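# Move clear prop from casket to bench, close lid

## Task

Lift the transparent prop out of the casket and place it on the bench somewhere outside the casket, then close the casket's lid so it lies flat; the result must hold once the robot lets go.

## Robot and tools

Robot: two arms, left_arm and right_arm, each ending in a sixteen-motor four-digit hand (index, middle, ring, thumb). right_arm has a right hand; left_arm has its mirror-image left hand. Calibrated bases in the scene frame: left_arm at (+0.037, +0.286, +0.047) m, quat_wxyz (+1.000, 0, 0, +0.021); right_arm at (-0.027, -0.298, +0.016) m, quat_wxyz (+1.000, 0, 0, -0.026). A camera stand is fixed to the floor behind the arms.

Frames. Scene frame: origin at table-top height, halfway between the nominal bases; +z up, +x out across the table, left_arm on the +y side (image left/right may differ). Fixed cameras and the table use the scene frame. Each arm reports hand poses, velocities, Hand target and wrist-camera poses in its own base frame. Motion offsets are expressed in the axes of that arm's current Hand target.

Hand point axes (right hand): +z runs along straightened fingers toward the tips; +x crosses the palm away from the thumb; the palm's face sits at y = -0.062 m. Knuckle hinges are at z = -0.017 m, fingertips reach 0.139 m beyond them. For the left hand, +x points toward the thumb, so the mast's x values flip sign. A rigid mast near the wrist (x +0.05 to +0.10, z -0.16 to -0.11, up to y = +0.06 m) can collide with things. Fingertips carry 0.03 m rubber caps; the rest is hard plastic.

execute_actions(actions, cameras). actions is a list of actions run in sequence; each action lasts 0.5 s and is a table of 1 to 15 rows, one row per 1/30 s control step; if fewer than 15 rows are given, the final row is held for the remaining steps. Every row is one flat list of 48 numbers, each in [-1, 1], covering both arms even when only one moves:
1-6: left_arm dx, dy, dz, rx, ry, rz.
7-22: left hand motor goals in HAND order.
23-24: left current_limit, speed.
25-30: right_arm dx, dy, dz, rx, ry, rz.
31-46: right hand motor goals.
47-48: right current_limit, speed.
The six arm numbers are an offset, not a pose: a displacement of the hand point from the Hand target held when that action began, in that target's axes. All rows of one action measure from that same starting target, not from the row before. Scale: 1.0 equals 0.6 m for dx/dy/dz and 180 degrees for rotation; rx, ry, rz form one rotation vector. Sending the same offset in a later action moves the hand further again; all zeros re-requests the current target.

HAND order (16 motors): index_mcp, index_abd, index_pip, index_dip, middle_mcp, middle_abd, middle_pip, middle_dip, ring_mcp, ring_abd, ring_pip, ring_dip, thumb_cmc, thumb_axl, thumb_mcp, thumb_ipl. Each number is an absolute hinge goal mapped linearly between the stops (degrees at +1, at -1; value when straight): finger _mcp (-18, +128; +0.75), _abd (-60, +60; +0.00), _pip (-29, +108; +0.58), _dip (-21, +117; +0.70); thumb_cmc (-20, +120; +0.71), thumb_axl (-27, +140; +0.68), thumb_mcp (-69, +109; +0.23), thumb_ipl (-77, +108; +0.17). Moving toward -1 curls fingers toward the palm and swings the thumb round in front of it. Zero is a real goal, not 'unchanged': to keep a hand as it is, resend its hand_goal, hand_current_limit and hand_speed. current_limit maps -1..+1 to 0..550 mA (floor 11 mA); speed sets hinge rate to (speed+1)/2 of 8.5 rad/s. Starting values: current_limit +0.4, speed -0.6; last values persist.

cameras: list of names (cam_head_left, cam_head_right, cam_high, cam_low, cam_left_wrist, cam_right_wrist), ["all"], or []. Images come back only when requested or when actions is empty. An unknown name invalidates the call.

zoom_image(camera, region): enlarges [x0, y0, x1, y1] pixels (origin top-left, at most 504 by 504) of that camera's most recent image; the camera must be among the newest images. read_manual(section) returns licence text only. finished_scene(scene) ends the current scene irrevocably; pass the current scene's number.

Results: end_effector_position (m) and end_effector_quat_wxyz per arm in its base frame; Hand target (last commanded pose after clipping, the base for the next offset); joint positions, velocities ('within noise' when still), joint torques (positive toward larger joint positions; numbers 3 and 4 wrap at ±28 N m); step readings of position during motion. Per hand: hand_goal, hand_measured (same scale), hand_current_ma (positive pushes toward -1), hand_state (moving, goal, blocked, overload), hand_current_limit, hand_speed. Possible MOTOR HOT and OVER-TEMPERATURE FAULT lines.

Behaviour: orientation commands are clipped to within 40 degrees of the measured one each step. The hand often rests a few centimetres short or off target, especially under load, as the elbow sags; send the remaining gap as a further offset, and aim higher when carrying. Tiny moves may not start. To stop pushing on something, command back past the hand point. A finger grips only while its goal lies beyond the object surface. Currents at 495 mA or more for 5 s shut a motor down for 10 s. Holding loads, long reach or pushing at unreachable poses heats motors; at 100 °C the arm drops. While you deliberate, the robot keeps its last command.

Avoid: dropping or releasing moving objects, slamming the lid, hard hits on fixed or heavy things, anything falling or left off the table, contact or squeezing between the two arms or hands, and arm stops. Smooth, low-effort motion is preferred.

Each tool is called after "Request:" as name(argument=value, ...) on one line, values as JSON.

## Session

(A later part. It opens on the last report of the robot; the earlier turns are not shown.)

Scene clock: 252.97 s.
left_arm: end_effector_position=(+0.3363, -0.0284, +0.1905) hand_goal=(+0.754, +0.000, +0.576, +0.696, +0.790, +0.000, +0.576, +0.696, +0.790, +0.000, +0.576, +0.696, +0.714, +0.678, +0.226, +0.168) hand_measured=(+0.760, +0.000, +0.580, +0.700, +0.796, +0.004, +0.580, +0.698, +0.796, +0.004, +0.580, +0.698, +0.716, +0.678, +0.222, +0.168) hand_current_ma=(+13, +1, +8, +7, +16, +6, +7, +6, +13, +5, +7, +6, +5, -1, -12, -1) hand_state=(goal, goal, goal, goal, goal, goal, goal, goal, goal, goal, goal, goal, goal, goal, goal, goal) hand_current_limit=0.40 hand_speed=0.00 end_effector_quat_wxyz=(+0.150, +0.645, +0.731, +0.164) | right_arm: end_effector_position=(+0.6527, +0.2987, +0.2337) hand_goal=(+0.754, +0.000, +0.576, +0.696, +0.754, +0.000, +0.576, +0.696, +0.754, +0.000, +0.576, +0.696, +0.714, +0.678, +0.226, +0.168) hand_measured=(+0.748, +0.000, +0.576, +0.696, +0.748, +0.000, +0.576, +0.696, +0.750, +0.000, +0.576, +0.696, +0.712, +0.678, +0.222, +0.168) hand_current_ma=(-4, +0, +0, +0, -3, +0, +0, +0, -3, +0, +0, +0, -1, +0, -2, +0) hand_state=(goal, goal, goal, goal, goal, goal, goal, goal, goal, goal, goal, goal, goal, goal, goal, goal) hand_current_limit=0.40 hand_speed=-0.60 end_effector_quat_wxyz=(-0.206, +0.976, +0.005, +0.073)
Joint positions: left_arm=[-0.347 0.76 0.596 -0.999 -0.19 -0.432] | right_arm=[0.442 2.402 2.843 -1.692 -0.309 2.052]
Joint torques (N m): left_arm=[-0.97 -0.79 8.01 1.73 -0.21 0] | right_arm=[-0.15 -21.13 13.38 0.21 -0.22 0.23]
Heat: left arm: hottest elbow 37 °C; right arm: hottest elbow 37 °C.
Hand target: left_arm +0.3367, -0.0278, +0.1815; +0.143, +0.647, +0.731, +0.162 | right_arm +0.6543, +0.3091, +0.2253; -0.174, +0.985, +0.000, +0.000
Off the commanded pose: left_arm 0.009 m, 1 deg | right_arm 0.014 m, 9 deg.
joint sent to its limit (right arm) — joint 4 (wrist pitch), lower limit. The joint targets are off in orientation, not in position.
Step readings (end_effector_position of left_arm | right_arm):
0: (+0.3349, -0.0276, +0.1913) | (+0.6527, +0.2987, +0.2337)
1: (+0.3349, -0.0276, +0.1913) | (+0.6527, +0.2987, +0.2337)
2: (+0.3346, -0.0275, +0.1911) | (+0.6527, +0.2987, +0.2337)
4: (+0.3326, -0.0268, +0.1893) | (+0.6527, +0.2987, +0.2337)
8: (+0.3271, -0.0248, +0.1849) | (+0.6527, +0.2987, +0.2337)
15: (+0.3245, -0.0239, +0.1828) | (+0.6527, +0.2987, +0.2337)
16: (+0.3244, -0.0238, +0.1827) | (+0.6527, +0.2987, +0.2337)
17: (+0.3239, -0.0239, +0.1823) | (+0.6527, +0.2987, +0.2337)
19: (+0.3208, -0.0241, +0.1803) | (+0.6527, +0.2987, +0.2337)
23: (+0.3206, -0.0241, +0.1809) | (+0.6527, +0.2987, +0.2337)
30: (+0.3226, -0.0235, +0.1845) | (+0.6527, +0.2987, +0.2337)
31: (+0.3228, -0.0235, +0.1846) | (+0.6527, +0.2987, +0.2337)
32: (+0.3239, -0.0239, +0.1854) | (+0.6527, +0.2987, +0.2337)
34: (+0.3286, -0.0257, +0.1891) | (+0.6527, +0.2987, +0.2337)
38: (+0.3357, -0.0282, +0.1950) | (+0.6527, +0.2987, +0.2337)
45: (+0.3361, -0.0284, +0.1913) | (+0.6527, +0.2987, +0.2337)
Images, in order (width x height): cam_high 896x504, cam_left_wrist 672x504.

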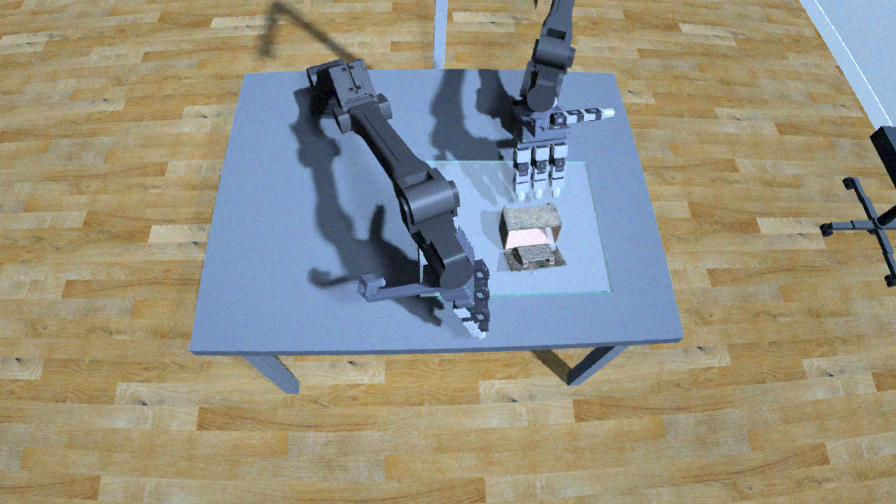

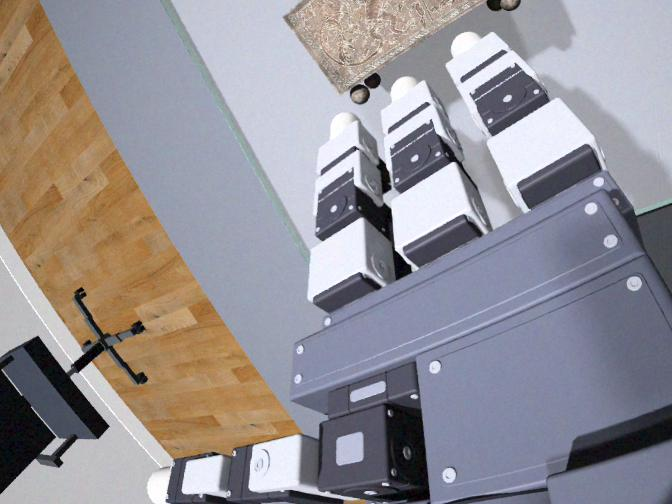

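Request:
execute_actions(actions=[], cameras=["cam_low","cam_right_wrist"])

Request:
zoom_image(camera="cam_right_wrist", region=[350, 150, 550, 350])

Request:
zoom_image(camera="cam_low", region=[480, 200, 570, 290])

Scene clock: 255.63 s.
left_arm: end_effector_position=(+0.3363, -0.0284, +0.1905) hand_goal=(+0.754, +0.000, +0.576, +0.696, +0.790, +0.000, +0.576, +0.696, +0.790, +0.000, +0.576, +0.696, +0.714, +0.678, +0.226, +0.168) hand_measured=(+0.760, +0.000, +0.580, +0.700, +0.796, +0.004, +0.580, +0.698, +0.796, +0.004, +0.580, +0.698, +0.716, +0.678, +0.222, +0.168) hand_current_ma=(+13, +1, +8, +7, +16, +6, +7, +6, +13, +5, +7, +6, +5, -1, -12, -1) hand_state=(goal, goal, goal, goal, goal, goal, goal, goal, goal, goal, goal, goal, goal, goal, goal, goal) hand_current_limit=0.40 hand_speed=0.00 end_effector_quat_wxyz=(+0.150, +0.645, +0.731, +0.164) | right_arm: end_effector_position=(+0.6527, +0.2987, +0.2337) hand_goal=(+0.754, +0.000, +0.576, +0.696, +0.754, +0.000, +0.576, +0.696, +0.754, +0.000, +0.576, +0.696, +0.714, +0.678, +0.226, +0.168) hand_measured=(+0.748, +0.000, +0.576, +0.696, +0.748, +0.000, +0.576, +0.696, +0.750, +0.000, +0.576, +0.696, +0.712, +0.678, +0.222, +0.168) hand_current_ma=(-4, +0, +0, +0, -3, +0, +0, +0, -3, +0, +0, +0, -1, +0, -2, +0) hand_state=(goal, goal, goal, goal, goal, goal, goal, goal, goal, goal, goal, goal, goal, goal, goal, goal) hand_current_limit=0.40 hand_speed=-0.60 end_effector_quat_wxyz=(-0.206, +0.976, +0.005, +0.073)
Joint positions: left_arm=[-0.347 0.76 0.596 -0.999 -0.19 -0.432] | right_arm=[0.442 2.402 2.843 -1.692 -0.309 2.052]
Joint velocities: within noise
Joint torques (N m): left_arm=[-1.55 -1.49 7.98 1.83 -0.25 0] | right_arm=[-0.15 -21.19 13.37 0.23 -0.23 0.23]
Heat: left arm: hottest elbow 36 °C; right arm: hottest elbow 37 °C.
Hand target: left_arm +0.3367, -0.0278, +0.1815; +0.143, +0.647, +0.731, +0.162 | right_arm +0.6543, +0.3091, +0.2253; -0.174, +0.985, +0.000, +0.000
Off the commanded pose: left_arm 0.009 m, 1 deg | right_arm 0.014 m, 9 deg.
Images, in order (width x height): cam_low 896x504, cam_right_wrist 672x504.

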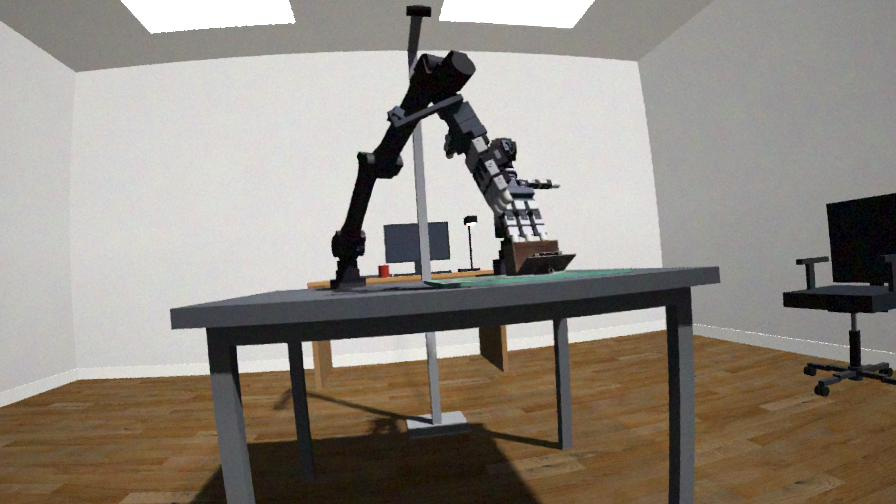

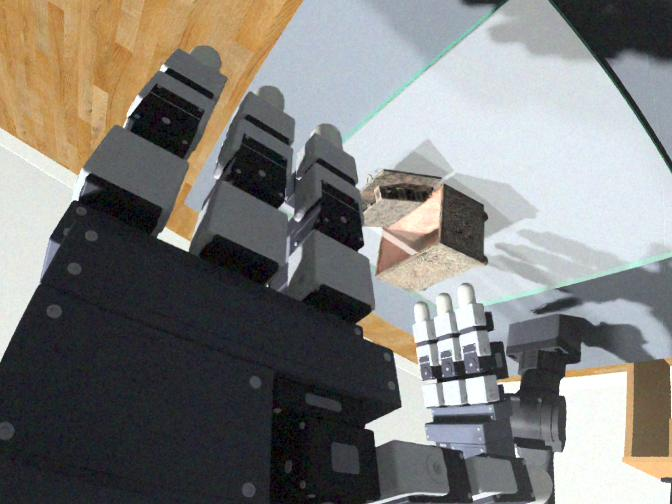

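Scaled by 2.520 from the camera's 672x504 image, which has a finer 960x720 frame.

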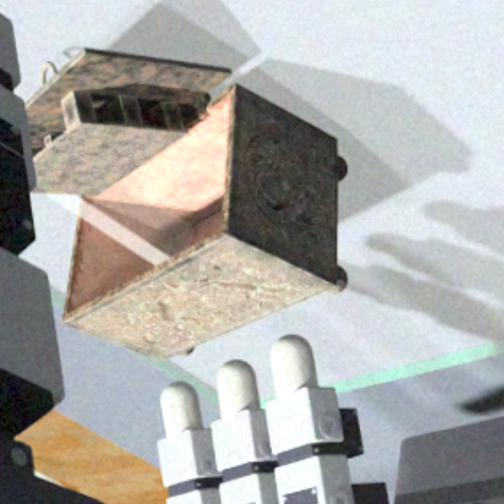

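Scaled by 5.600.

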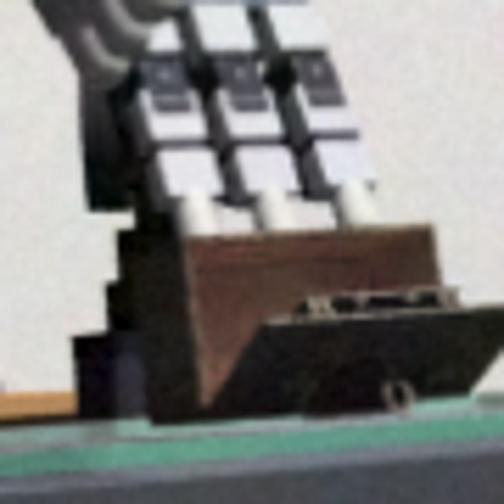

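Request:
zoom_image(camera="cam_right_wrist", region=[355, 160, 455, 290])

Scaled by 3.877 from the camera's 672x504 image, which has a finer 960x720 frame.

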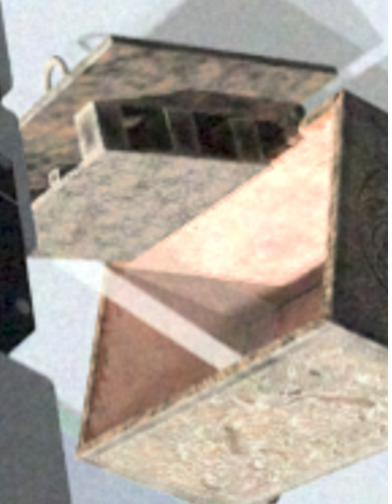

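Request:
execute_actions(actions=[[[0,0.0915,-0.196,0,0,0,0.754,0,0.576,0.696,0.79,0,0.576,0.696,0.79,0,0.576,0.696,0.714,0.678,0.226,0.168,0.4,0,0,0,0,0,0,0,0.754,0,0.576,0.696,0.754,0,0.576,0.696,0.754,0,0.576,0.696,0.714,0.678,0.226,0.168,0.4,-0.6]],[[0.0273,0.131,0.061,0,0,0,0.754,0,0.576,0.696,-0.42,0,-0.68,-0.166,-0.42,0,-0.68,-0.166,0.714,0.678,0.226,0.168,0.7,0,0,0,0,0,0,0,0.754,0,0.576,0.696,0.754,0,0.576,0.696,0.754,0,0.576,0.696,0.714,0.678,0.226,0.168,0.4,-0.6]],[[0.0273,0.131,0.061,0,0,0,0.754,0,0.576,0.696,-0.42,0,-0.68,-0.166,-0.42,0,-0.68,-0.166,0.714,0.678,0.226,0.168,0.7,0,0,0,0,0,0,0,0.754,0,0.576,0.696,0.754,0,0.576,0.696,0.754,0,0.576,0.696,0.714,0.678,0.226,0.168,0.4,-0.6]]], cameras=["cam_high"])

Scene clock: 273.73 s.
left_arm: end_effector_position=(+0.4878, +0.0274, +0.2861) hand_goal=(+0.754, +0.000, +0.576, +0.696, -0.420, +0.000, -0.680, -0.166, -0.420, +0.000, -0.680, -0.166, +0.714, +0.678, +0.226, +0.168) hand_measured=(+0.758, +0.000, +0.580, +0.700, -0.404, +0.002, -0.678, -0.164, -0.406, +0.002, -0.678, -0.164, +0.718, +0.678, +0.222, +0.168) hand_current_ma=(+8, +1, +7, +6, +45, +4, +2, +4, +38, +4, +2, +4, +8, -1, -12, -1) hand_state=(goal, goal, goal, goal, goal, goal, goal, goal, goal, goal, goal, goal, goal, goal, goal, goal) hand_current_limit=0.70 hand_speed=0.00 end_effector_quat_wxyz=(+0.126, +0.646, +0.738, +0.148) | right_arm: end_effector_position=(+0.6527, +0.2987, +0.2337) hand_goal=(+0.754, +0.000, +0.576, +0.696, +0.754, +0.000, +0.576, +0.696, +0.754, +0.000, +0.576, +0.696, +0.714, +0.678, +0.226, +0.168) hand_measured=(+0.748, +0.000, +0.576, +0.696, +0.748, +0.000, +0.576, +0.696, +0.750, +0.000, +0.576, +0.696, +0.712, +0.678, +0.222, +0.168) hand_current_ma=(-4, +0, +0, +0, -3, +0, +0, +0, -3, +0, +0, +0, -1, +0, -2, +0) hand_state=(goal, goal, goal, goal, goal, goal, goal, goal, goal, goal, goal, goal, goal, goal, goal, goal) hand_current_limit=0.40 hand_speed=-0.60 end_effector_quat_wxyz=(-0.206, +0.976, +0.005, +0.073)
Joint positions: left_arm=[-0.042 1.176 1.114 -1.125 -0.072 -0.16] | right_arm=[0.442 2.402 2.843 -1.692 -0.309 2.052]
Joint torques (N m): left_arm=[-1.2 -8 13.38 1.61 0.05 0.13] | right_arm=[-0.09 -21.19 13.38 0.21 -0.23 0.23]
Heat: left arm: hottest elbow 35 °C; right arm: hottest elbow 38 °C.
Hand target: left_arm +0.5050, +0.0259, +0.3113; +0.143, +0.647, +0.731, +0.162 | right_arm +0.6543, +0.3091, +0.2253; -0.174, +0.985, +0.000, +0.000
Off the commanded pose: left_arm 0.031 m, 3 deg | right_arm 0.014 m, 9 deg.
joint sent to its limit (right arm) — joint 4 (wrist pitch), lower limit. The joint targets are off in orientation, not in position.
Step readings (end_effector_position of left_arm | right_arm):
0: (+0.3363, -0.0284, +0.1905) | (+0.6527, +0.2987, +0.2337)
1: (+0.3362, -0.0283, +0.1904) | (+0.6527, +0.2987, +0.2337)
2: (+0.3346, -0.0278, +0.1906) | (+0.6527, +0.2987, +0.2337)
4: (+0.3276, -0.0250, +0.1963) | (+0.6527, +0.2987, +0.2337)
8: (+0.3303, -0.0248, +0.2438) | (+0.6527, +0.2987, +0.2337)
15: (+0.3330, -0.0258, +0.2945) | (+0.6527, +0.2987, +0.2337)
16: (+0.3323, -0.0256, +0.2935) | (+0.6527, +0.2987, +0.2337)
17: (+0.3336, -0.0262, +0.2908) | (+0.6527, +0.2987, +0.2337)
19: (+0.3447, -0.0196, +0.2879) | (+0.6527, +0.2987, +0.2337)
23: (+0.3808, +0.0039, +0.2837) | (+0.6527, +0.2987, +0.2337)
30: (+0.4011, +0.0027, +0.2790) | (+0.6527, +0.2987, +0.2337)
31: (+0.4020, +0.0022, +0.2805) | (+0.6527, +0.2987, +0.2337)
32: (+0.4050, +0.0024, +0.2822) | (+0.6527, +0.2987, +0.2337)
34: (+0.4210, +0.0057, +0.2885) | (+0.6527, +0.2987, +0.2337)
38: (+0.4632, +0.0246, +0.2941) | (+0.6527, +0.2987, +0.2337)
45: (+0.4837, +0.0284, +0.2773) | (+0.6527, +0.2987, +0.2337)
Images, in order (width x height): cam_high 896x504.

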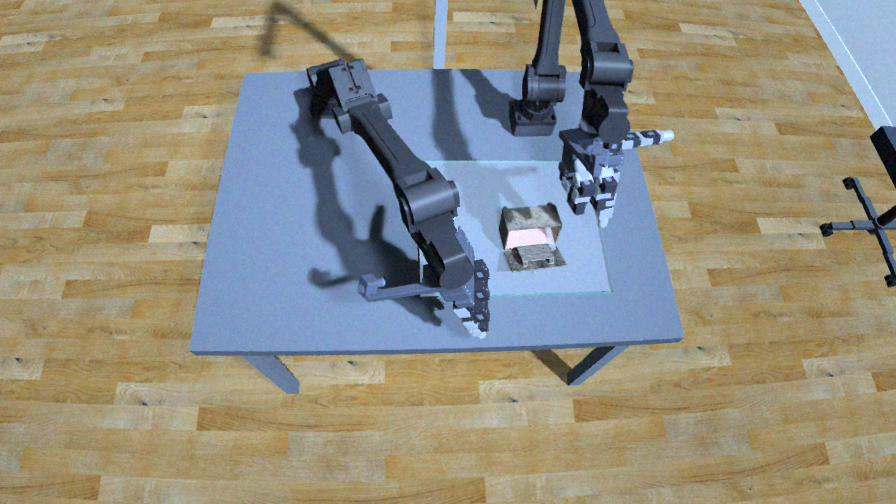

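Request:
zoom_image(camera="cam_high", region=[490, 195, 580, 280])

Scaled by 5.600.

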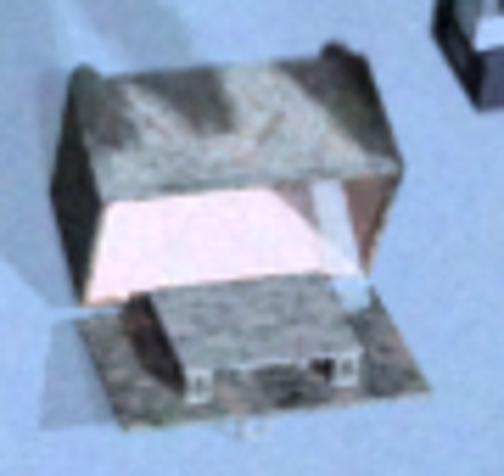

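Request:
execute_actions(actions=[[[0,0,0,0.0143,0.0147,-0.1672,0.754,0.3,0.576,0.696,-0.42,0,-0.68,-0.166,-0.42,0,-0.68,-0.166,0.714,0.678,0.226,0.168,0.7,0,0,0,0,0,0,0,0.754,0,0.576,0.696,0.754,0,0.576,0.696,0.754,0,0.576,0.696,0.714,0.678,0.226,0.168,0.4,-0.6]],[[0,0,0,0.0143,0.0147,-0.1672,0.754,0.5,0.576,0.696,-0.42,0,-0.68,-0.166,-0.42,0,-0.68,-0.166,0.714,0.678,0.226,0.168,0.7,0,0,0,0,0,0,0,0.754,0,0.576,0.696,0.754,0,0.576,0.696,0.754,0,0.576,0.696,0.714,0.678,0.226,0.168,0.4,-0.6]],[[0,0,0,0.0143,0.0147,-0.1672,0.754,0.8,0.576,0.696,-0.42,0,-0.68,-0.166,-0.42,0,-0.68,-0.166,0.714,0.678,0.226,0.168,0.7,0,0,0,0,0,0,0,0.754,0,0.576,0.696,0.754,0,0.576,0.696,0.754,0,0.576,0.696,0.714,0.678,0.226,0.168,0.4,-0.6]]], cameras=["cam_high","cam_left_wrist"])

Scene clock: 281.80 s.
left_arm: end_effector_position=(+0.4919, +0.0253, +0.3027) hand_goal=(+0.754, +0.800, +0.576, +0.696, -0.420, +0.000, -0.680, -0.166, -0.420, +0.000, -0.680, -0.166, +0.714, +0.678, +0.226, +0.168) hand_measured=(+0.756, +0.792, +0.578, +0.700, -0.404, +0.002, -0.678, -0.164, -0.406, +0.002, -0.678, -0.164, +0.716, +0.678, +0.222, +0.168) hand_current_ma=(+3, -19, +5, +6, +45, +4, +2, +4, +38, +4, +2, +4, +5, -1, -12, -1) hand_state=(goal, goal, goal, goal, goal, goal, goal, goal, goal, goal, goal, goal, goal, goal, goal, goal) hand_current_limit=0.70 hand_speed=0.00 end_effector_quat_wxyz=(+0.124, -0.054, +0.991, +0.011) | right_arm: end_effector_position=(+0.6527, +0.2987, +0.2337) hand_goal=(+0.754, +0.000, +0.576, +0.696, +0.754, +0.000, +0.576, +0.696, +0.754, +0.000, +0.576, +0.696, +0.714, +0.678, +0.226, +0.168) hand_measured=(+0.748, +0.000, +0.576, +0.696, +0.748, +0.000, +0.576, +0.696, +0.750, +0.000, +0.576, +0.696, +0.712, +0.678, +0.222, +0.168) hand_current_ma=(-4, +0, +0, +0, -3, +0, +0, +0, -3, +0, +0, +0, -1, +0, -2, +0) hand_state=(goal, goal, goal, goal, goal, goal, goal, goal, goal, goal, goal, goal, goal, goal, goal, goal) hand_current_limit=0.40 hand_speed=-0.60 end_effector_quat_wxyz=(-0.206, +0.976, +0.005, +0.073)
Joint positions: left_arm=[-0.13 1.563 1.663 -1.429 -0.068 -1.801] | right_arm=[0.442 2.402 2.843 -1.692 -0.309 2.052]
Joint torques (N m): left_arm=[-0.73 -12.51 13 0.23 -0.02 -0.12] | right_arm=[-0.09 -21.13 13.38 0.18 -0.22 0.22]
Heat: left arm: hottest elbow 37 °C; right arm: hottest elbow 38 °C.
Hand target: left_arm +0.5050, +0.0259, +0.3113; +0.130, -0.066, +0.989, +0.008 | right_arm +0.6543, +0.3091, +0.2253; -0.174, +0.985, +0.000, +0.000
Off the commanded pose: left_arm 0.016 m, 2 deg | right_arm 0.014 m, 9 deg.
joint sent to its limit (right arm) — joint 4 (wrist pitch), lower limit. The joint targets are off in orientation, not in position.
Step readings (end_effector_position of left_arm | right_arm):
0: (+0.4878, +0.0273, +0.2861) | (+0.6527, +0.2987, +0.2337)
1: (+0.4877, +0.0276, +0.2861) | (+0.6527, +0.2987, +0.2337)
2: (+0.4874, +0.0287, +0.2865) | (+0.6527, +0.2987, +0.2337)
4: (+0.4875, +0.0294, +0.2886) | (+0.6527, +0.2987, +0.2337)
8: (+0.4929, +0.0207, +0.2949) | (+0.6527, +0.2987, +0.2337)
15: (+0.4942, +0.0227, +0.2946) | (+0.6527, +0.2987, +0.2337)
16: (+0.4937, +0.0240, +0.2943) | (+0.6527, +0.2987, +0.2337)
17: (+0.4926, +0.0253, +0.2937) | (+0.6527, +0.2987, +0.2337)
19: (+0.4923, +0.0269, +0.2944) | (+0.6527, +0.2987, +0.2337)
23: (+0.4991, +0.0239, +0.2994) | (+0.6527, +0.2987, +0.2337)
30: (+0.4967, +0.0253, +0.2979) | (+0.6527, +0.2987, +0.2337)
31: (+0.4959, +0.0255, +0.2978) | (+0.6527, +0.2987, +0.2337)
32: (+0.4943, +0.0247, +0.2974) | (+0.6527, +0.2987, +0.2337)
34: (+0.4947, +0.0219, +0.2988) | (+0.6527, +0.2987, +0.2337)
38: (+0.5031, +0.0180, +0.3051) | (+0.6527, +0.2987, +0.2337)
45: (+0.4969, +0.0244, +0.3026) | (+0.6527, +0.2987, +0.2337)
Images, in order (width x height): cam_high 896x504, cam_left_wrist 672x504.

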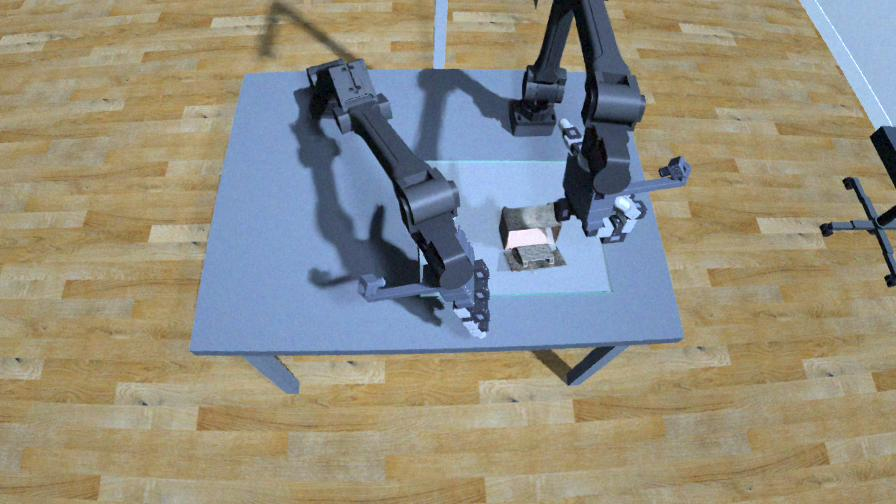

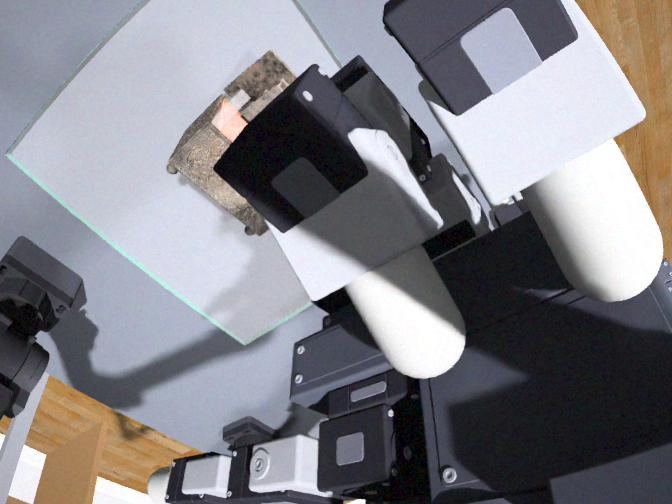

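Request:
zoom_image(camera="cam_left_wrist", region=[150, 30, 350, 180])

Scaled by 2.520 from the camera's 672x504 image, which has a finer 960x720 frame.

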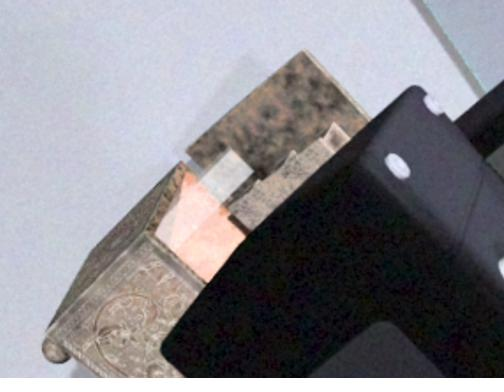

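Request:
execute_actions(actions=[[[0.049,0.025,0.145,0,0,0,0.754,0.833,0.576,0.696,-0.42,0,-0.68,-0.166,-0.42,0,-0.68,-0.166,0.714,0.678,0.226,0.168,0.7,0,0,0,0,0,0,0,0.754,0,0.576,0.696,0.754,0,0.576,0.696,0.754,0,0.576,0.696,0.714,0.678,0.226,0.168,0.4,-0.6]],[[0.049,0.025,0.16,0,0,0,0.754,0.833,0.576,0.696,-0.42,0,-0.68,-0.166,-0.42,0,-0.68,-0.166,0.714,0.678,0.226,0.168,0.7,0,0,0,0,0,0,0,0.754,0,0.576,0.696,0.754,0,0.576,0.696,0.754,0,0.576,0.696,0.714,0.678,0.226,0.168,0.4,-0.6]]], cameras=["cam_high","cam_left_wrist","cam_right_wrist"])

Request:
zoom_image(camera="cam_high", region=[490, 180, 590, 280])

Request:
zoom_image(camera="cam_right_wrist", region=[350, 150, 550, 350])

Scene clock: 286.00 s.
left_arm: end_effector_position=(+0.4888, +0.0512, +0.1254) hand_goal=(+0.754, +0.834, +0.576, +0.696, -0.420, +0.000, -0.680, -0.166, -0.420, +0.000, -0.680, -0.166, +0.714, +0.678, +0.226, +0.168) hand_measured=(+0.754, +0.826, +0.578, +0.700, -0.408, +0.002, -0.678, -0.164, -0.410, +0.002, -0.678, -0.164, +0.716, +0.678, +0.222, +0.168) hand_current_ma=(+1, -15, +5, +6, +35, +4, +2, +4, +29, +4, +2, +4, +4, -1, -12, -1) hand_state=(goal, goal, goal, goal, goal, goal, goal, goal, goal, goal, goal, goal, goal, goal, goal, goal) hand_current_limit=0.70 hand_speed=0.00 end_effector_quat_wxyz=(+0.132, -0.068, +0.989, +0.007) | right_arm: end_effector_position=(+0.6527, +0.2987, +0.2337) hand_goal=(+0.754, +0.000, +0.576, +0.696, +0.754, +0.000, +0.576, +0.696, +0.754, +0.000, +0.576, +0.696, +0.714, +0.678, +0.226, +0.168) hand_measured=(+0.748, +0.000, +0.576, +0.696, +0.748, +0.000, +0.576, +0.696, +0.750, +0.000, +0.576, +0.696, +0.712, +0.678, +0.222, +0.168) hand_current_ma=(-4, +0, +0, +0, -3, +0, +0, +0, -3, +0, +0, +0, -1, +0, -2, +0) hand_state=(goal, goal, goal, goal, goal, goal, goal, goal, goal, goal, goal, goal, goal, goal, goal, goal) hand_current_limit=0.40 hand_speed=-0.60 end_effector_quat_wxyz=(-0.206, +0.976, +0.005, +0.073)
Joint positions: left_arm=[-0.074 1.604 1.24 -0.946 -0.052 -1.776] | right_arm=[0.442 2.402 2.843 -1.692 -0.309 2.052]
Joint torques (N m): left_arm=[-0.73 -13.45 7.95 1.36 -0.06 0.1] | right_arm=[-0.21 -21.19 13.38 0.17 -0.23 0.22]
Heat: left arm: hottest elbow 37 °C; right arm: hottest elbow 38 °C.
Hand target: left_arm +0.4918, +0.0542, +0.1194; +0.130, -0.066, +0.989, +0.008 | right_arm +0.6543, +0.3091, +0.2253; -0.174, +0.985, +0.000, +0.000
Off the commanded pose: left_arm 0.007 m, 0 deg | right_arm 0.014 m, 9 deg.
joint sent to its limit (right arm) — joint 4 (wrist pitch), lower limit. The joint targets are off in orientation, not in position.
Step readings (end_effector_position of left_arm | right_arm):
0: (+0.4918, +0.0253, +0.3027) | (+0.6527, +0.2987, +0.2337)
1: (+0.4919, +0.0252, +0.3027) | (+0.6527, +0.2987, +0.2337)
2: (+0.4936, +0.0255, +0.3008) | (+0.6527, +0.2987, +0.2337)
4: (+0.4993, +0.0259, +0.2887) | (+0.6527, +0.2987, +0.2337)
8: (+0.4920, +0.0323, +0.2453) | (+0.6527, +0.2987, +0.2337)
15: (+0.4929, +0.0376, +0.2249) | (+0.6527, +0.2987, +0.2337)
16: (+0.4939, +0.0375, +0.2244) | (+0.6527, +0.2987, +0.2337)
17: (+0.4957, +0.0377, +0.2199) | (+0.6527, +0.2987, +0.2337)
19: (+0.4971, +0.0390, +0.2013) | (+0.6527, +0.2987, +0.2337)
23: (+0.4815, +0.0455, +0.1513) | (+0.6527, +0.2987, +0.2337)
30: (+0.4861, +0.0512, +0.1251) | (+0.6527, +0.2987, +0.2337)
Images, in order (width x height): cam_high 896x504, cam_left_wrist 672x504, cam_right_wrist 672x504.

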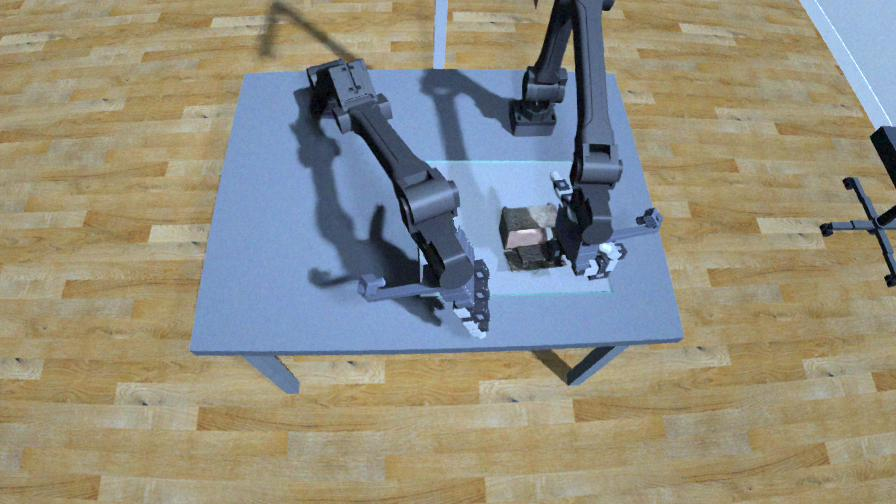

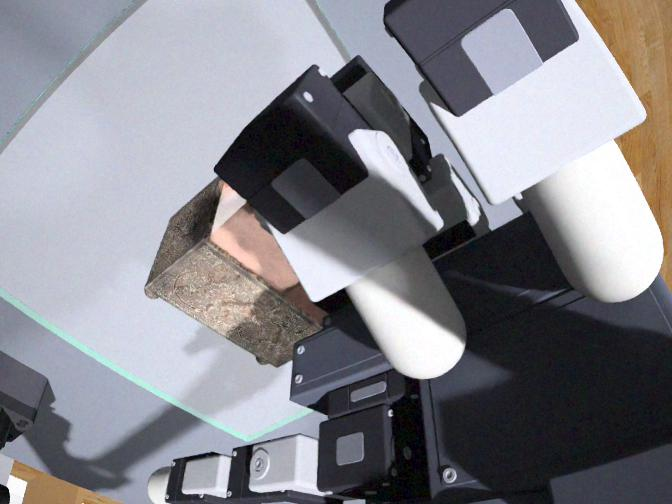

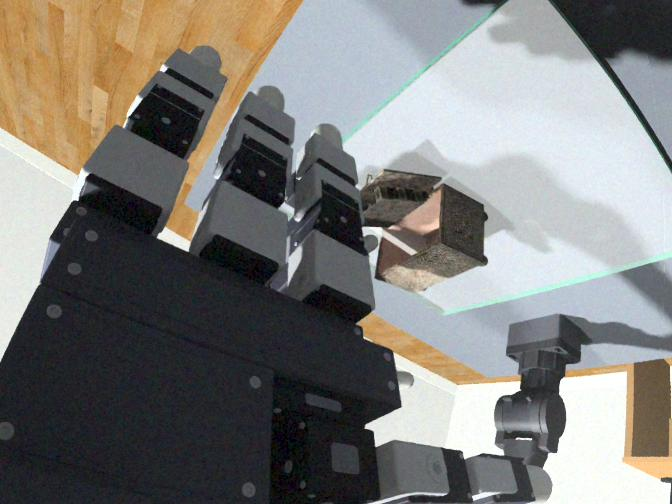

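Scaled by 5.040.

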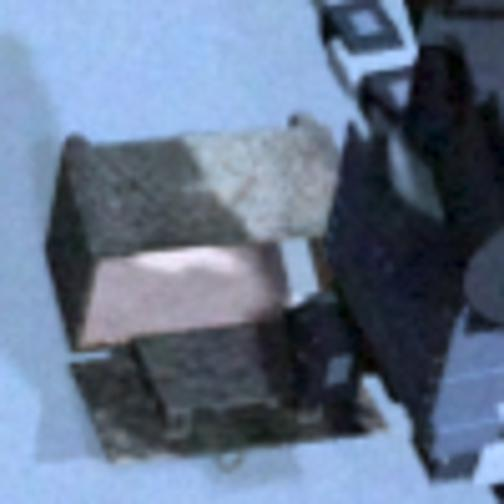

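Scaled by 2.520 from the camera's 672x504 image, which has a finer 960x720 frame.

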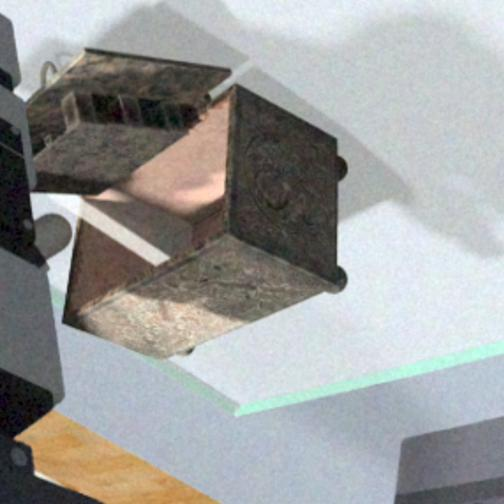

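Request:
execute_actions(actions=[[[0.0437,0.0056,-0.003,0,0,0,0.754,0.833,0.576,0.696,-0.42,0,-0.68,-0.166,-0.42,0,-0.68,-0.166,0.714,0.678,0.226,0.168,0.5,0,0,0,0,0,0,0,0.754,0,0.576,0.696,0.754,0,0.576,0.696,0.754,0,0.576,0.696,0.714,0.678,0.226,0.168,0.4,-0.6]]], cameras=["cam_high","cam_right_wrist"])

Request:
zoom_image(camera="cam_high", region=[490, 180, 590, 280])

Request:
zoom_image(camera="cam_right_wrist", region=[355, 160, 455, 290])

Scene clock: 288.47 s.
left_arm: end_effector_position=(+0.4666, +0.0529, +0.1107) hand_goal=(+0.754, +0.834, +0.576, +0.696, -0.420, +0.000, -0.680, -0.166, -0.420, +0.000, -0.680, -0.166, +0.714, +0.678, +0.226, +0.168) hand_measured=(+0.754, +0.826, +0.578, +0.700, -0.408, +0.002, -0.678, -0.164, -0.410, +0.002, -0.678, -0.164, +0.716, +0.678, +0.222, +0.168) hand_current_ma=(+1, -15, +5, +6, +35, +4, +2, +4, +29, +4, +2, +4, +4, -1, -12, -1) hand_state=(goal, goal, goal, goal, goal, goal, goal, goal, goal, goal, goal, goal, goal, goal, goal, goal) hand_current_limit=0.50 hand_speed=0.00 end_effector_quat_wxyz=(+0.123, -0.068, +0.990, +0.009) | right_arm: end_effector_position=(+0.6527, +0.2987, +0.2337) hand_goal=(+0.754, +0.000, +0.576, +0.696, +0.754, +0.000, +0.576, +0.696, +0.754, +0.000, +0.576, +0.696, +0.714, +0.678, +0.226, +0.168) hand_measured=(+0.748, +0.000, +0.576, +0.696, +0.748, +0.000, +0.576, +0.696, +0.750, +0.000, +0.576, +0.696, +0.712, +0.678, +0.222, +0.168) hand_current_ma=(-4, +0, +0, +0, -3, +0, +0, +0, -3, +0, +0, +0, -1, +0, -2, +0) hand_state=(goal, goal, goal, goal, goal, goal, goal, goal, goal, goal, goal, goal, goal, goal, goal, goal) hand_current_limit=0.40 hand_speed=-0.60 end_effector_quat_wxyz=(-0.206, +0.976, +0.005, +0.073)
Joint positions: left_arm=[-0.074 1.576 1.165 -0.919 -0.052 -1.775] | right_arm=[0.442 2.402 2.843 -1.692 -0.309 2.052]
Joint torques (N m): left_arm=[-0.97 -14.56 7.04 1.17 -0.04 0.08] | right_arm=[-0.09 -21.25 13.35 0.2 -0.22 0.23]
Heat: left arm: hottest elbow 36 °C; right arm: hottest elbow 38 °C.
Hand target: left_arm +0.4656, +0.0541, +0.1142; +0.130, -0.066, +0.989, +0.008 | right_arm +0.6543, +0.3091, +0.2253; -0.174, +0.985, +0.000, +0.000
Off the commanded pose: left_arm 0.004 m, 1 deg | right_arm 0.014 m, 9 deg.
joint sent to its limit (right arm) — joint 4 (wrist pitch), lower limit. The joint targets are off in orientation, not in position.
Step readings (end_effector_position of left_arm | right_arm):
0: (+0.4889, +0.0512, +0.1254) | (+0.6527, +0.2987, +0.2337)
1: (+0.4890, +0.0512, +0.1254) | (+0.6527, +0.2987, +0.2337)
2: (+0.4885, +0.0513, +0.1243) | (+0.6527, +0.2987, +0.2337)
4: (+0.4851, +0.0515, +0.1204) | (+0.6527, +0.2987, +0.2337)
8: (+0.4695, +0.0527, +0.1095) | (+0.6527, +0.2987, +0.2337)
15: (+0.4662, +0.0529, +0.1078) | (+0.6527, +0.2987, +0.2337)
Images, in order (width x height): cam_high 896x504, cam_right_wrist 672x504.

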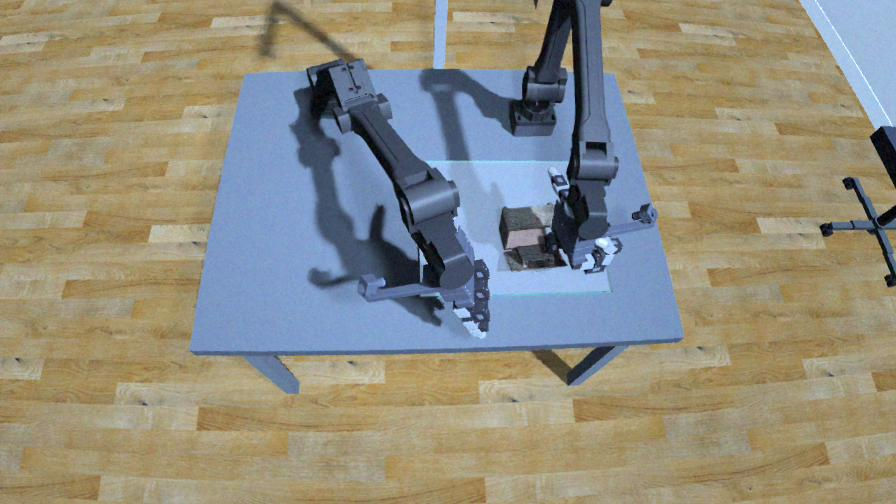

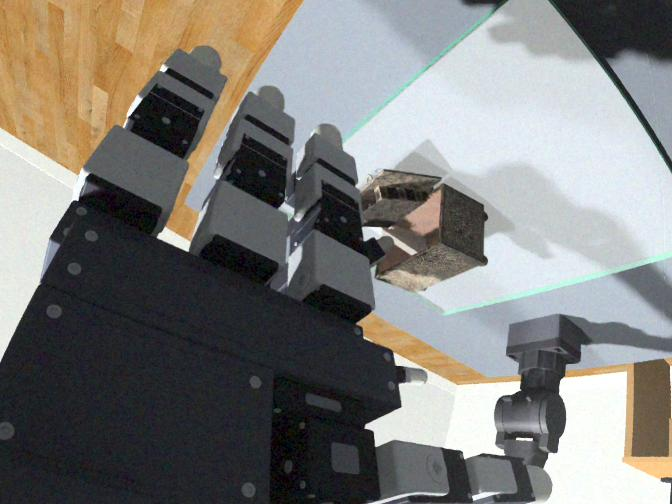

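Scaled by 5.040.

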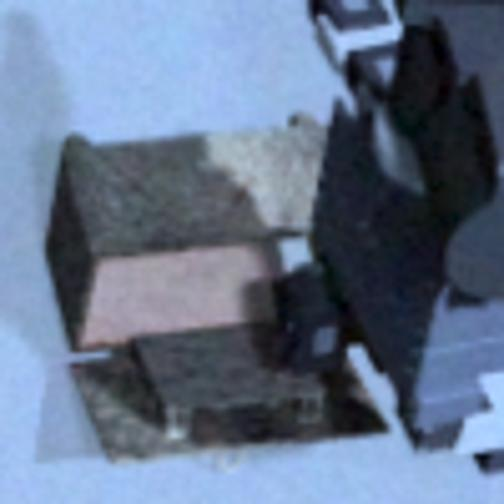

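Scaled by 3.877 from the camera's 672x504 image, which has a finer 960x720 frame.

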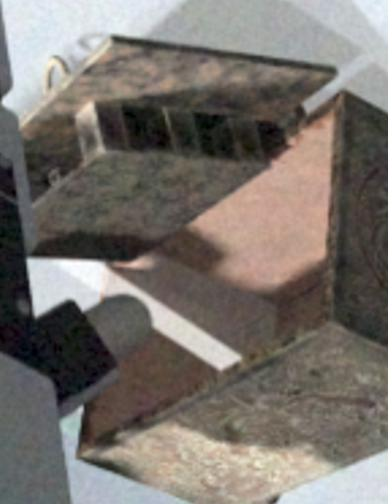

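Request:
execute_actions(actions=[[[0.006,0.0,0.0225,0,0,0,0.754,0.833,0.576,0.696,-0.42,0,-0.68,-0.166,-0.42,0,-0.68,-0.166,0.714,0.678,0.226,0.168,0.5,0,0,0,0,0,0,0,0.754,0,0.576,0.696,0.754,0,0.576,0.696,0.754,0,0.576,0.696,0.714,0.678,0.226,0.168,0.4,-0.6]]], cameras=["cam_high","cam_right_wrist"])

Request:
zoom_image(camera="cam_right_wrist", region=[355, 160, 455, 290])

Scene clock: 290.53 s.
left_arm: end_effector_position=(+0.4682, +0.0528, +0.1048) hand_goal=(+0.754, +0.834, +0.576, +0.696, -0.420, +0.000, -0.680, -0.166, -0.420, +0.000, -0.680, -0.166, +0.714, +0.678, +0.226, +0.168) hand_measured=(+0.754, +0.832, +0.578, +0.698, -0.408, +0.002, -0.678, -0.164, -0.410, +0.002, -0.678, -0.164, +0.716, +0.678, +0.222, +0.168) hand_current_ma=(+1, -1, +4, +5, +35, +4, +2, +4, +29, +4, +2, +4, +4, -1, -12, -1) hand_state=(goal, goal, goal, goal, goal, goal, goal, goal, goal, goal, goal, goal, goal, goal, goal, goal) hand_current_limit=0.50 hand_speed=0.00 end_effector_quat_wxyz=(+0.131, -0.068, +0.989, +0.007) | right_arm: end_effector_position=(+0.6527, +0.2987, +0.2337) hand_goal=(+0.754, +0.000, +0.576, +0.696, +0.754, +0.000, +0.576, +0.696, +0.754, +0.000, +0.576, +0.696, +0.714, +0.678, +0.226, +0.168) hand_measured=(+0.748, +0.000, +0.576, +0.696, +0.748, +0.000, +0.576, +0.696, +0.750, +0.000, +0.576, +0.696, +0.712, +0.678, +0.222, +0.168) hand_current_ma=(-4, +0, +0, +0, -3, +0, +0, +0, -3, +0, +0, +0, -1, +0, -2, +0) hand_state=(goal, goal, goal, goal, goal, goal, goal, goal, goal, goal, goal, goal, goal, goal, goal, goal) hand_current_limit=0.40 hand_speed=-0.60 end_effector_quat_wxyz=(-0.206, +0.976, +0.005, +0.073)
Joint positions: left_arm=[-0.074 1.576 1.147 -0.884 -0.052 -1.775] | right_arm=[0.442 2.402 2.843 -1.692 -0.309 2.052]
Joint torques (N m): left_arm=[-1.67 -13.57 6.69 1.26 -0.11 0.07] | right_arm=[-0.09 -21.19 13.37 0.18 -0.23 0.22]
Heat: left arm: hottest elbow 36 °C; right arm: hottest elbow 38 °C.
Hand target: left_arm +0.4658, +0.0541, +0.1004; +0.130, -0.066, +0.989, +0.008 | right_arm +0.6543, +0.3091, +0.2253; -0.174, +0.985, +0.000, +0.000
Off the commanded pose: left_arm 0.005 m, 0 deg | right_arm 0.014 m, 9 deg.
joint sent to its limit (right arm) — joint 4 (wrist pitch), lower limit. The joint targets are off in orientation, not in position.
Step readings (end_effector_position of left_arm | right_arm):
0: (+0.4666, +0.0529, +0.1107) | (+0.6527, +0.2987, +0.2337)
1: (+0.4667, +0.0529, +0.1107) | (+0.6527, +0.2987, +0.2337)
2: (+0.4671, +0.0528, +0.1103) | (+0.6527, +0.2987, +0.2337)
4: (+0.4682, +0.0527, +0.1088) | (+0.6527, +0.2987, +0.2337)
8: (+0.4672, +0.0528, +0.1050) | (+0.6527, +0.2987, +0.2337)
15: (+0.4682, +0.0528, +0.1048) | (+0.6527, +0.2987, +0.2337)
Images, in order (width x height): cam_high 896x504, cam_right_wrist 672x504.

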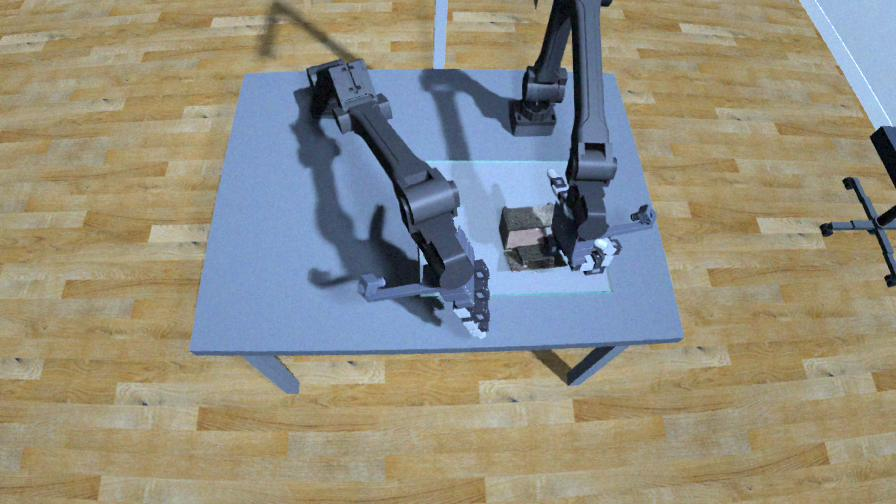

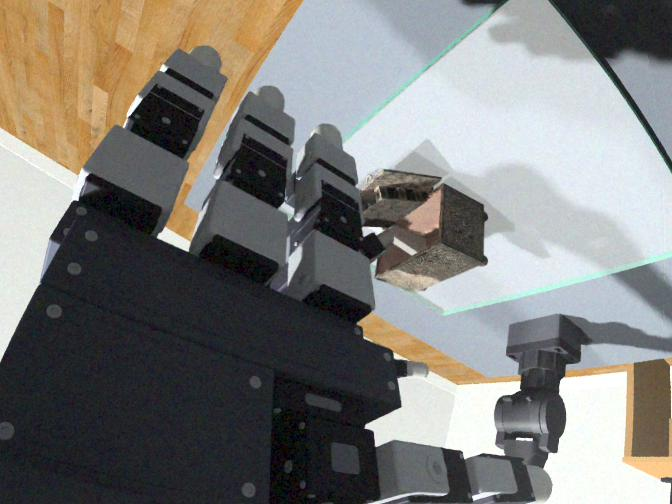

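Scaled by 3.877 from the camera's 672x504 image, which has a finer 960x720 frame.

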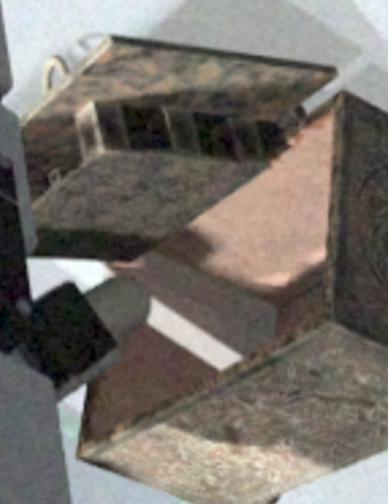

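Request:
execute_actions(actions=[[[-0.04,0.0,0.025,0,0,0,0.754,0.80,0.576,0.696,-0.42,0,-0.68,-0.166,-0.42,0,-0.68,-0.166,0.714,0.678,0.226,0.168,0.5,0,0,0,0,0,0,0,0.754,0,0.576,0.696,0.754,0,0.576,0.696,0.754,0,0.576,0.696,0.714,0.678,0.226,0.168,0.4,-0.6]]], cameras=["cam_high","cam_right_wrist"])

Request:
zoom_image(camera="cam_right_wrist", region=[355, 160, 455, 290])

Request:
zoom_image(camera="cam_high", region=[490, 180, 590, 280])

Scene clock: 292.10 s.
left_arm: end_effector_position=(+0.4736, +0.0539, +0.1004) hand_goal=(+0.754, +0.800, +0.576, +0.696, -0.420, +0.000, -0.680, -0.166, -0.420, +0.000, -0.680, -0.166, +0.714, +0.678, +0.226, +0.168) hand_measured=(+0.752, +0.878, +0.578, +0.698, -0.408, +0.002, -0.678, -0.164, -0.410, +0.002, -0.678, -0.164, +0.716, +0.678, +0.222, +0.168) hand_current_ma=(-3, +247, +2, +3, +35, +4, +2, +4, +29, +4, +2, +4, +4, -1, -12, -1) hand_state=(goal, blocked, goal, goal, goal, goal, goal, goal, goal, goal, goal, goal, goal, goal, goal, goal) hand_current_limit=0.50 hand_speed=0.00 end_effector_quat_wxyz=(+0.128, -0.066, +0.989, +0.008) | right_arm: end_effector_position=(+0.6527, +0.2987, +0.2337) hand_goal=(+0.754, +0.000, +0.576, +0.696, +0.754, +0.000, +0.576, +0.696, +0.754, +0.000, +0.576, +0.696, +0.714, +0.678, +0.226, +0.168) hand_measured=(+0.748, +0.000, +0.576, +0.696, +0.748, +0.000, +0.576, +0.696, +0.750, +0.000, +0.576, +0.696, +0.712, +0.678, +0.222, +0.168) hand_current_ma=(-4, +0, +0, +0, -3, +0, +0, +0, -3, +0, +0, +0, -1, +0, -2, +0) hand_state=(goal, goal, goal, goal, goal, goal, goal, goal, goal, goal, goal, goal, goal, goal, goal, goal) hand_current_limit=0.40 hand_speed=-0.60 end_effector_quat_wxyz=(-0.206, +0.976, +0.005, +0.073)
Joint positions: left_arm=[-0.07 1.596 1.159 -0.881 -0.05 -1.768] | right_arm=[0.442 2.402 2.843 -1.692 -0.309 2.052]
Joint torques (N m): left_arm=[-0.56 -10.05 10.78 1.39 -0.04 0.16] | right_arm=[-0.09 -21.13 13.33 0.16 -0.22 0.22]
Heat: left arm: hottest elbow 36 °C; right arm: hottest elbow 38 °C.
Hand target: left_arm +0.4925, +0.0577, +0.0920; +0.130, -0.065, +0.989, +0.008 | right_arm +0.6543, +0.3091, +0.2253; -0.174, +0.985, +0.000, +0.000
Off the commanded pose: left_arm 0.021 m, 0 deg | right_arm 0.014 m, 9 deg.
joint sent to its limit (right arm) — joint 4 (wrist pitch), lower limit. The joint targets are off in orientation, not in position.
Step readings (end_effector_position of left_arm | right_arm):
0: (+0.4682, +0.0528, +0.1048) | (+0.6527, +0.2987, +0.2337)
1: (+0.4682, +0.0528, +0.1048) | (+0.6527, +0.2987, +0.2337)
2: (+0.4682, +0.0527, +0.1048) | (+0.6527, +0.2987, +0.2337)
4: (+0.4684, +0.0529, +0.1040) | (+0.6527, +0.2987, +0.2337)
8: (+0.4711, +0.0541, +0.1021) | (+0.6527, +0.2987, +0.2337)
15: (+0.4736, +0.0539, +0.1004) | (+0.6527, +0.2987, +0.2337)
Images, in order (width x height): cam_high 896x504, cam_right_wrist 672x504.

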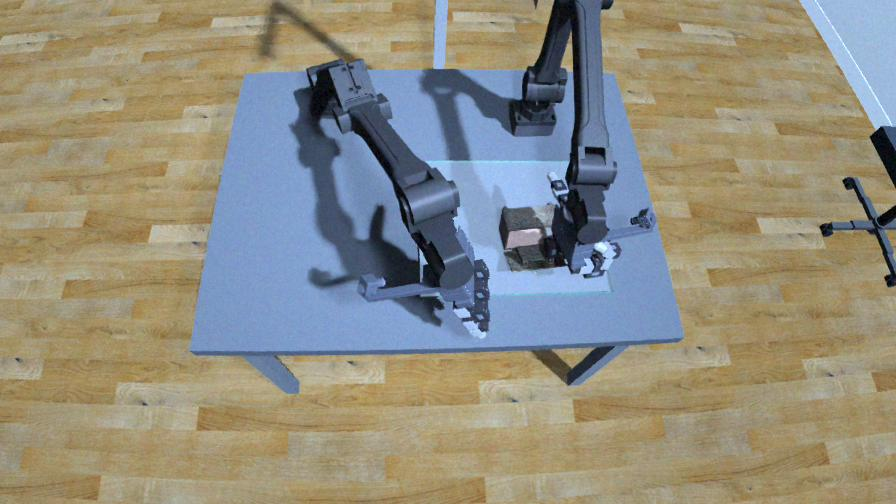

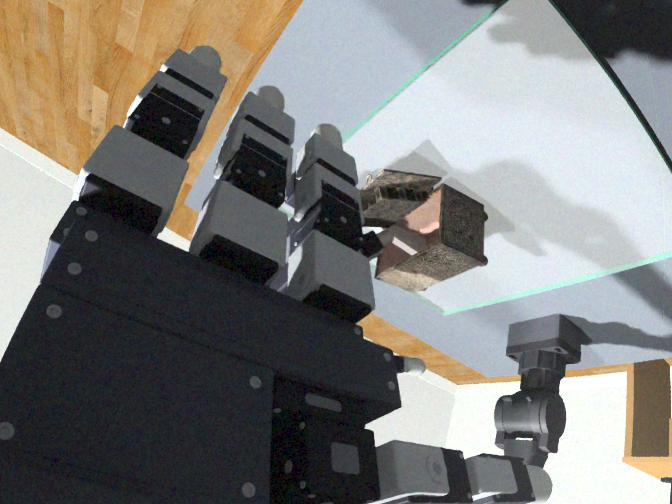

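Scaled by 3.877 from the camera's 672x504 image, which has a finer 960x720 frame.

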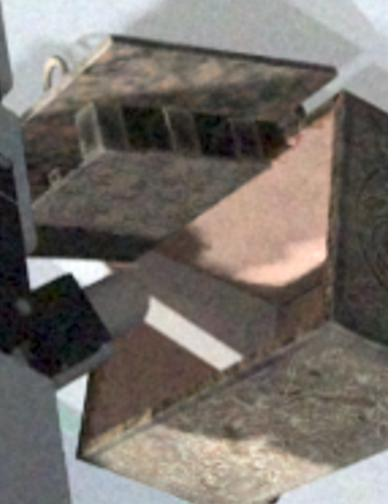

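Scaled by 5.040.

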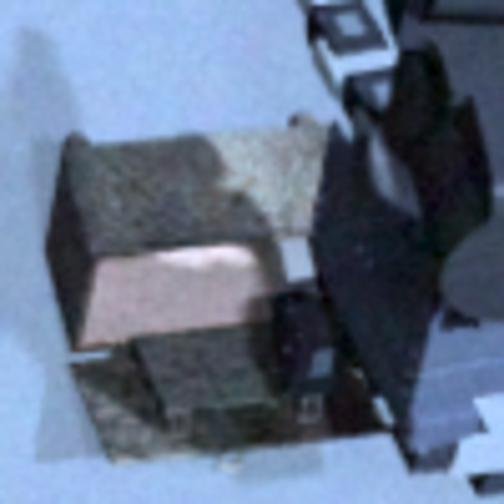

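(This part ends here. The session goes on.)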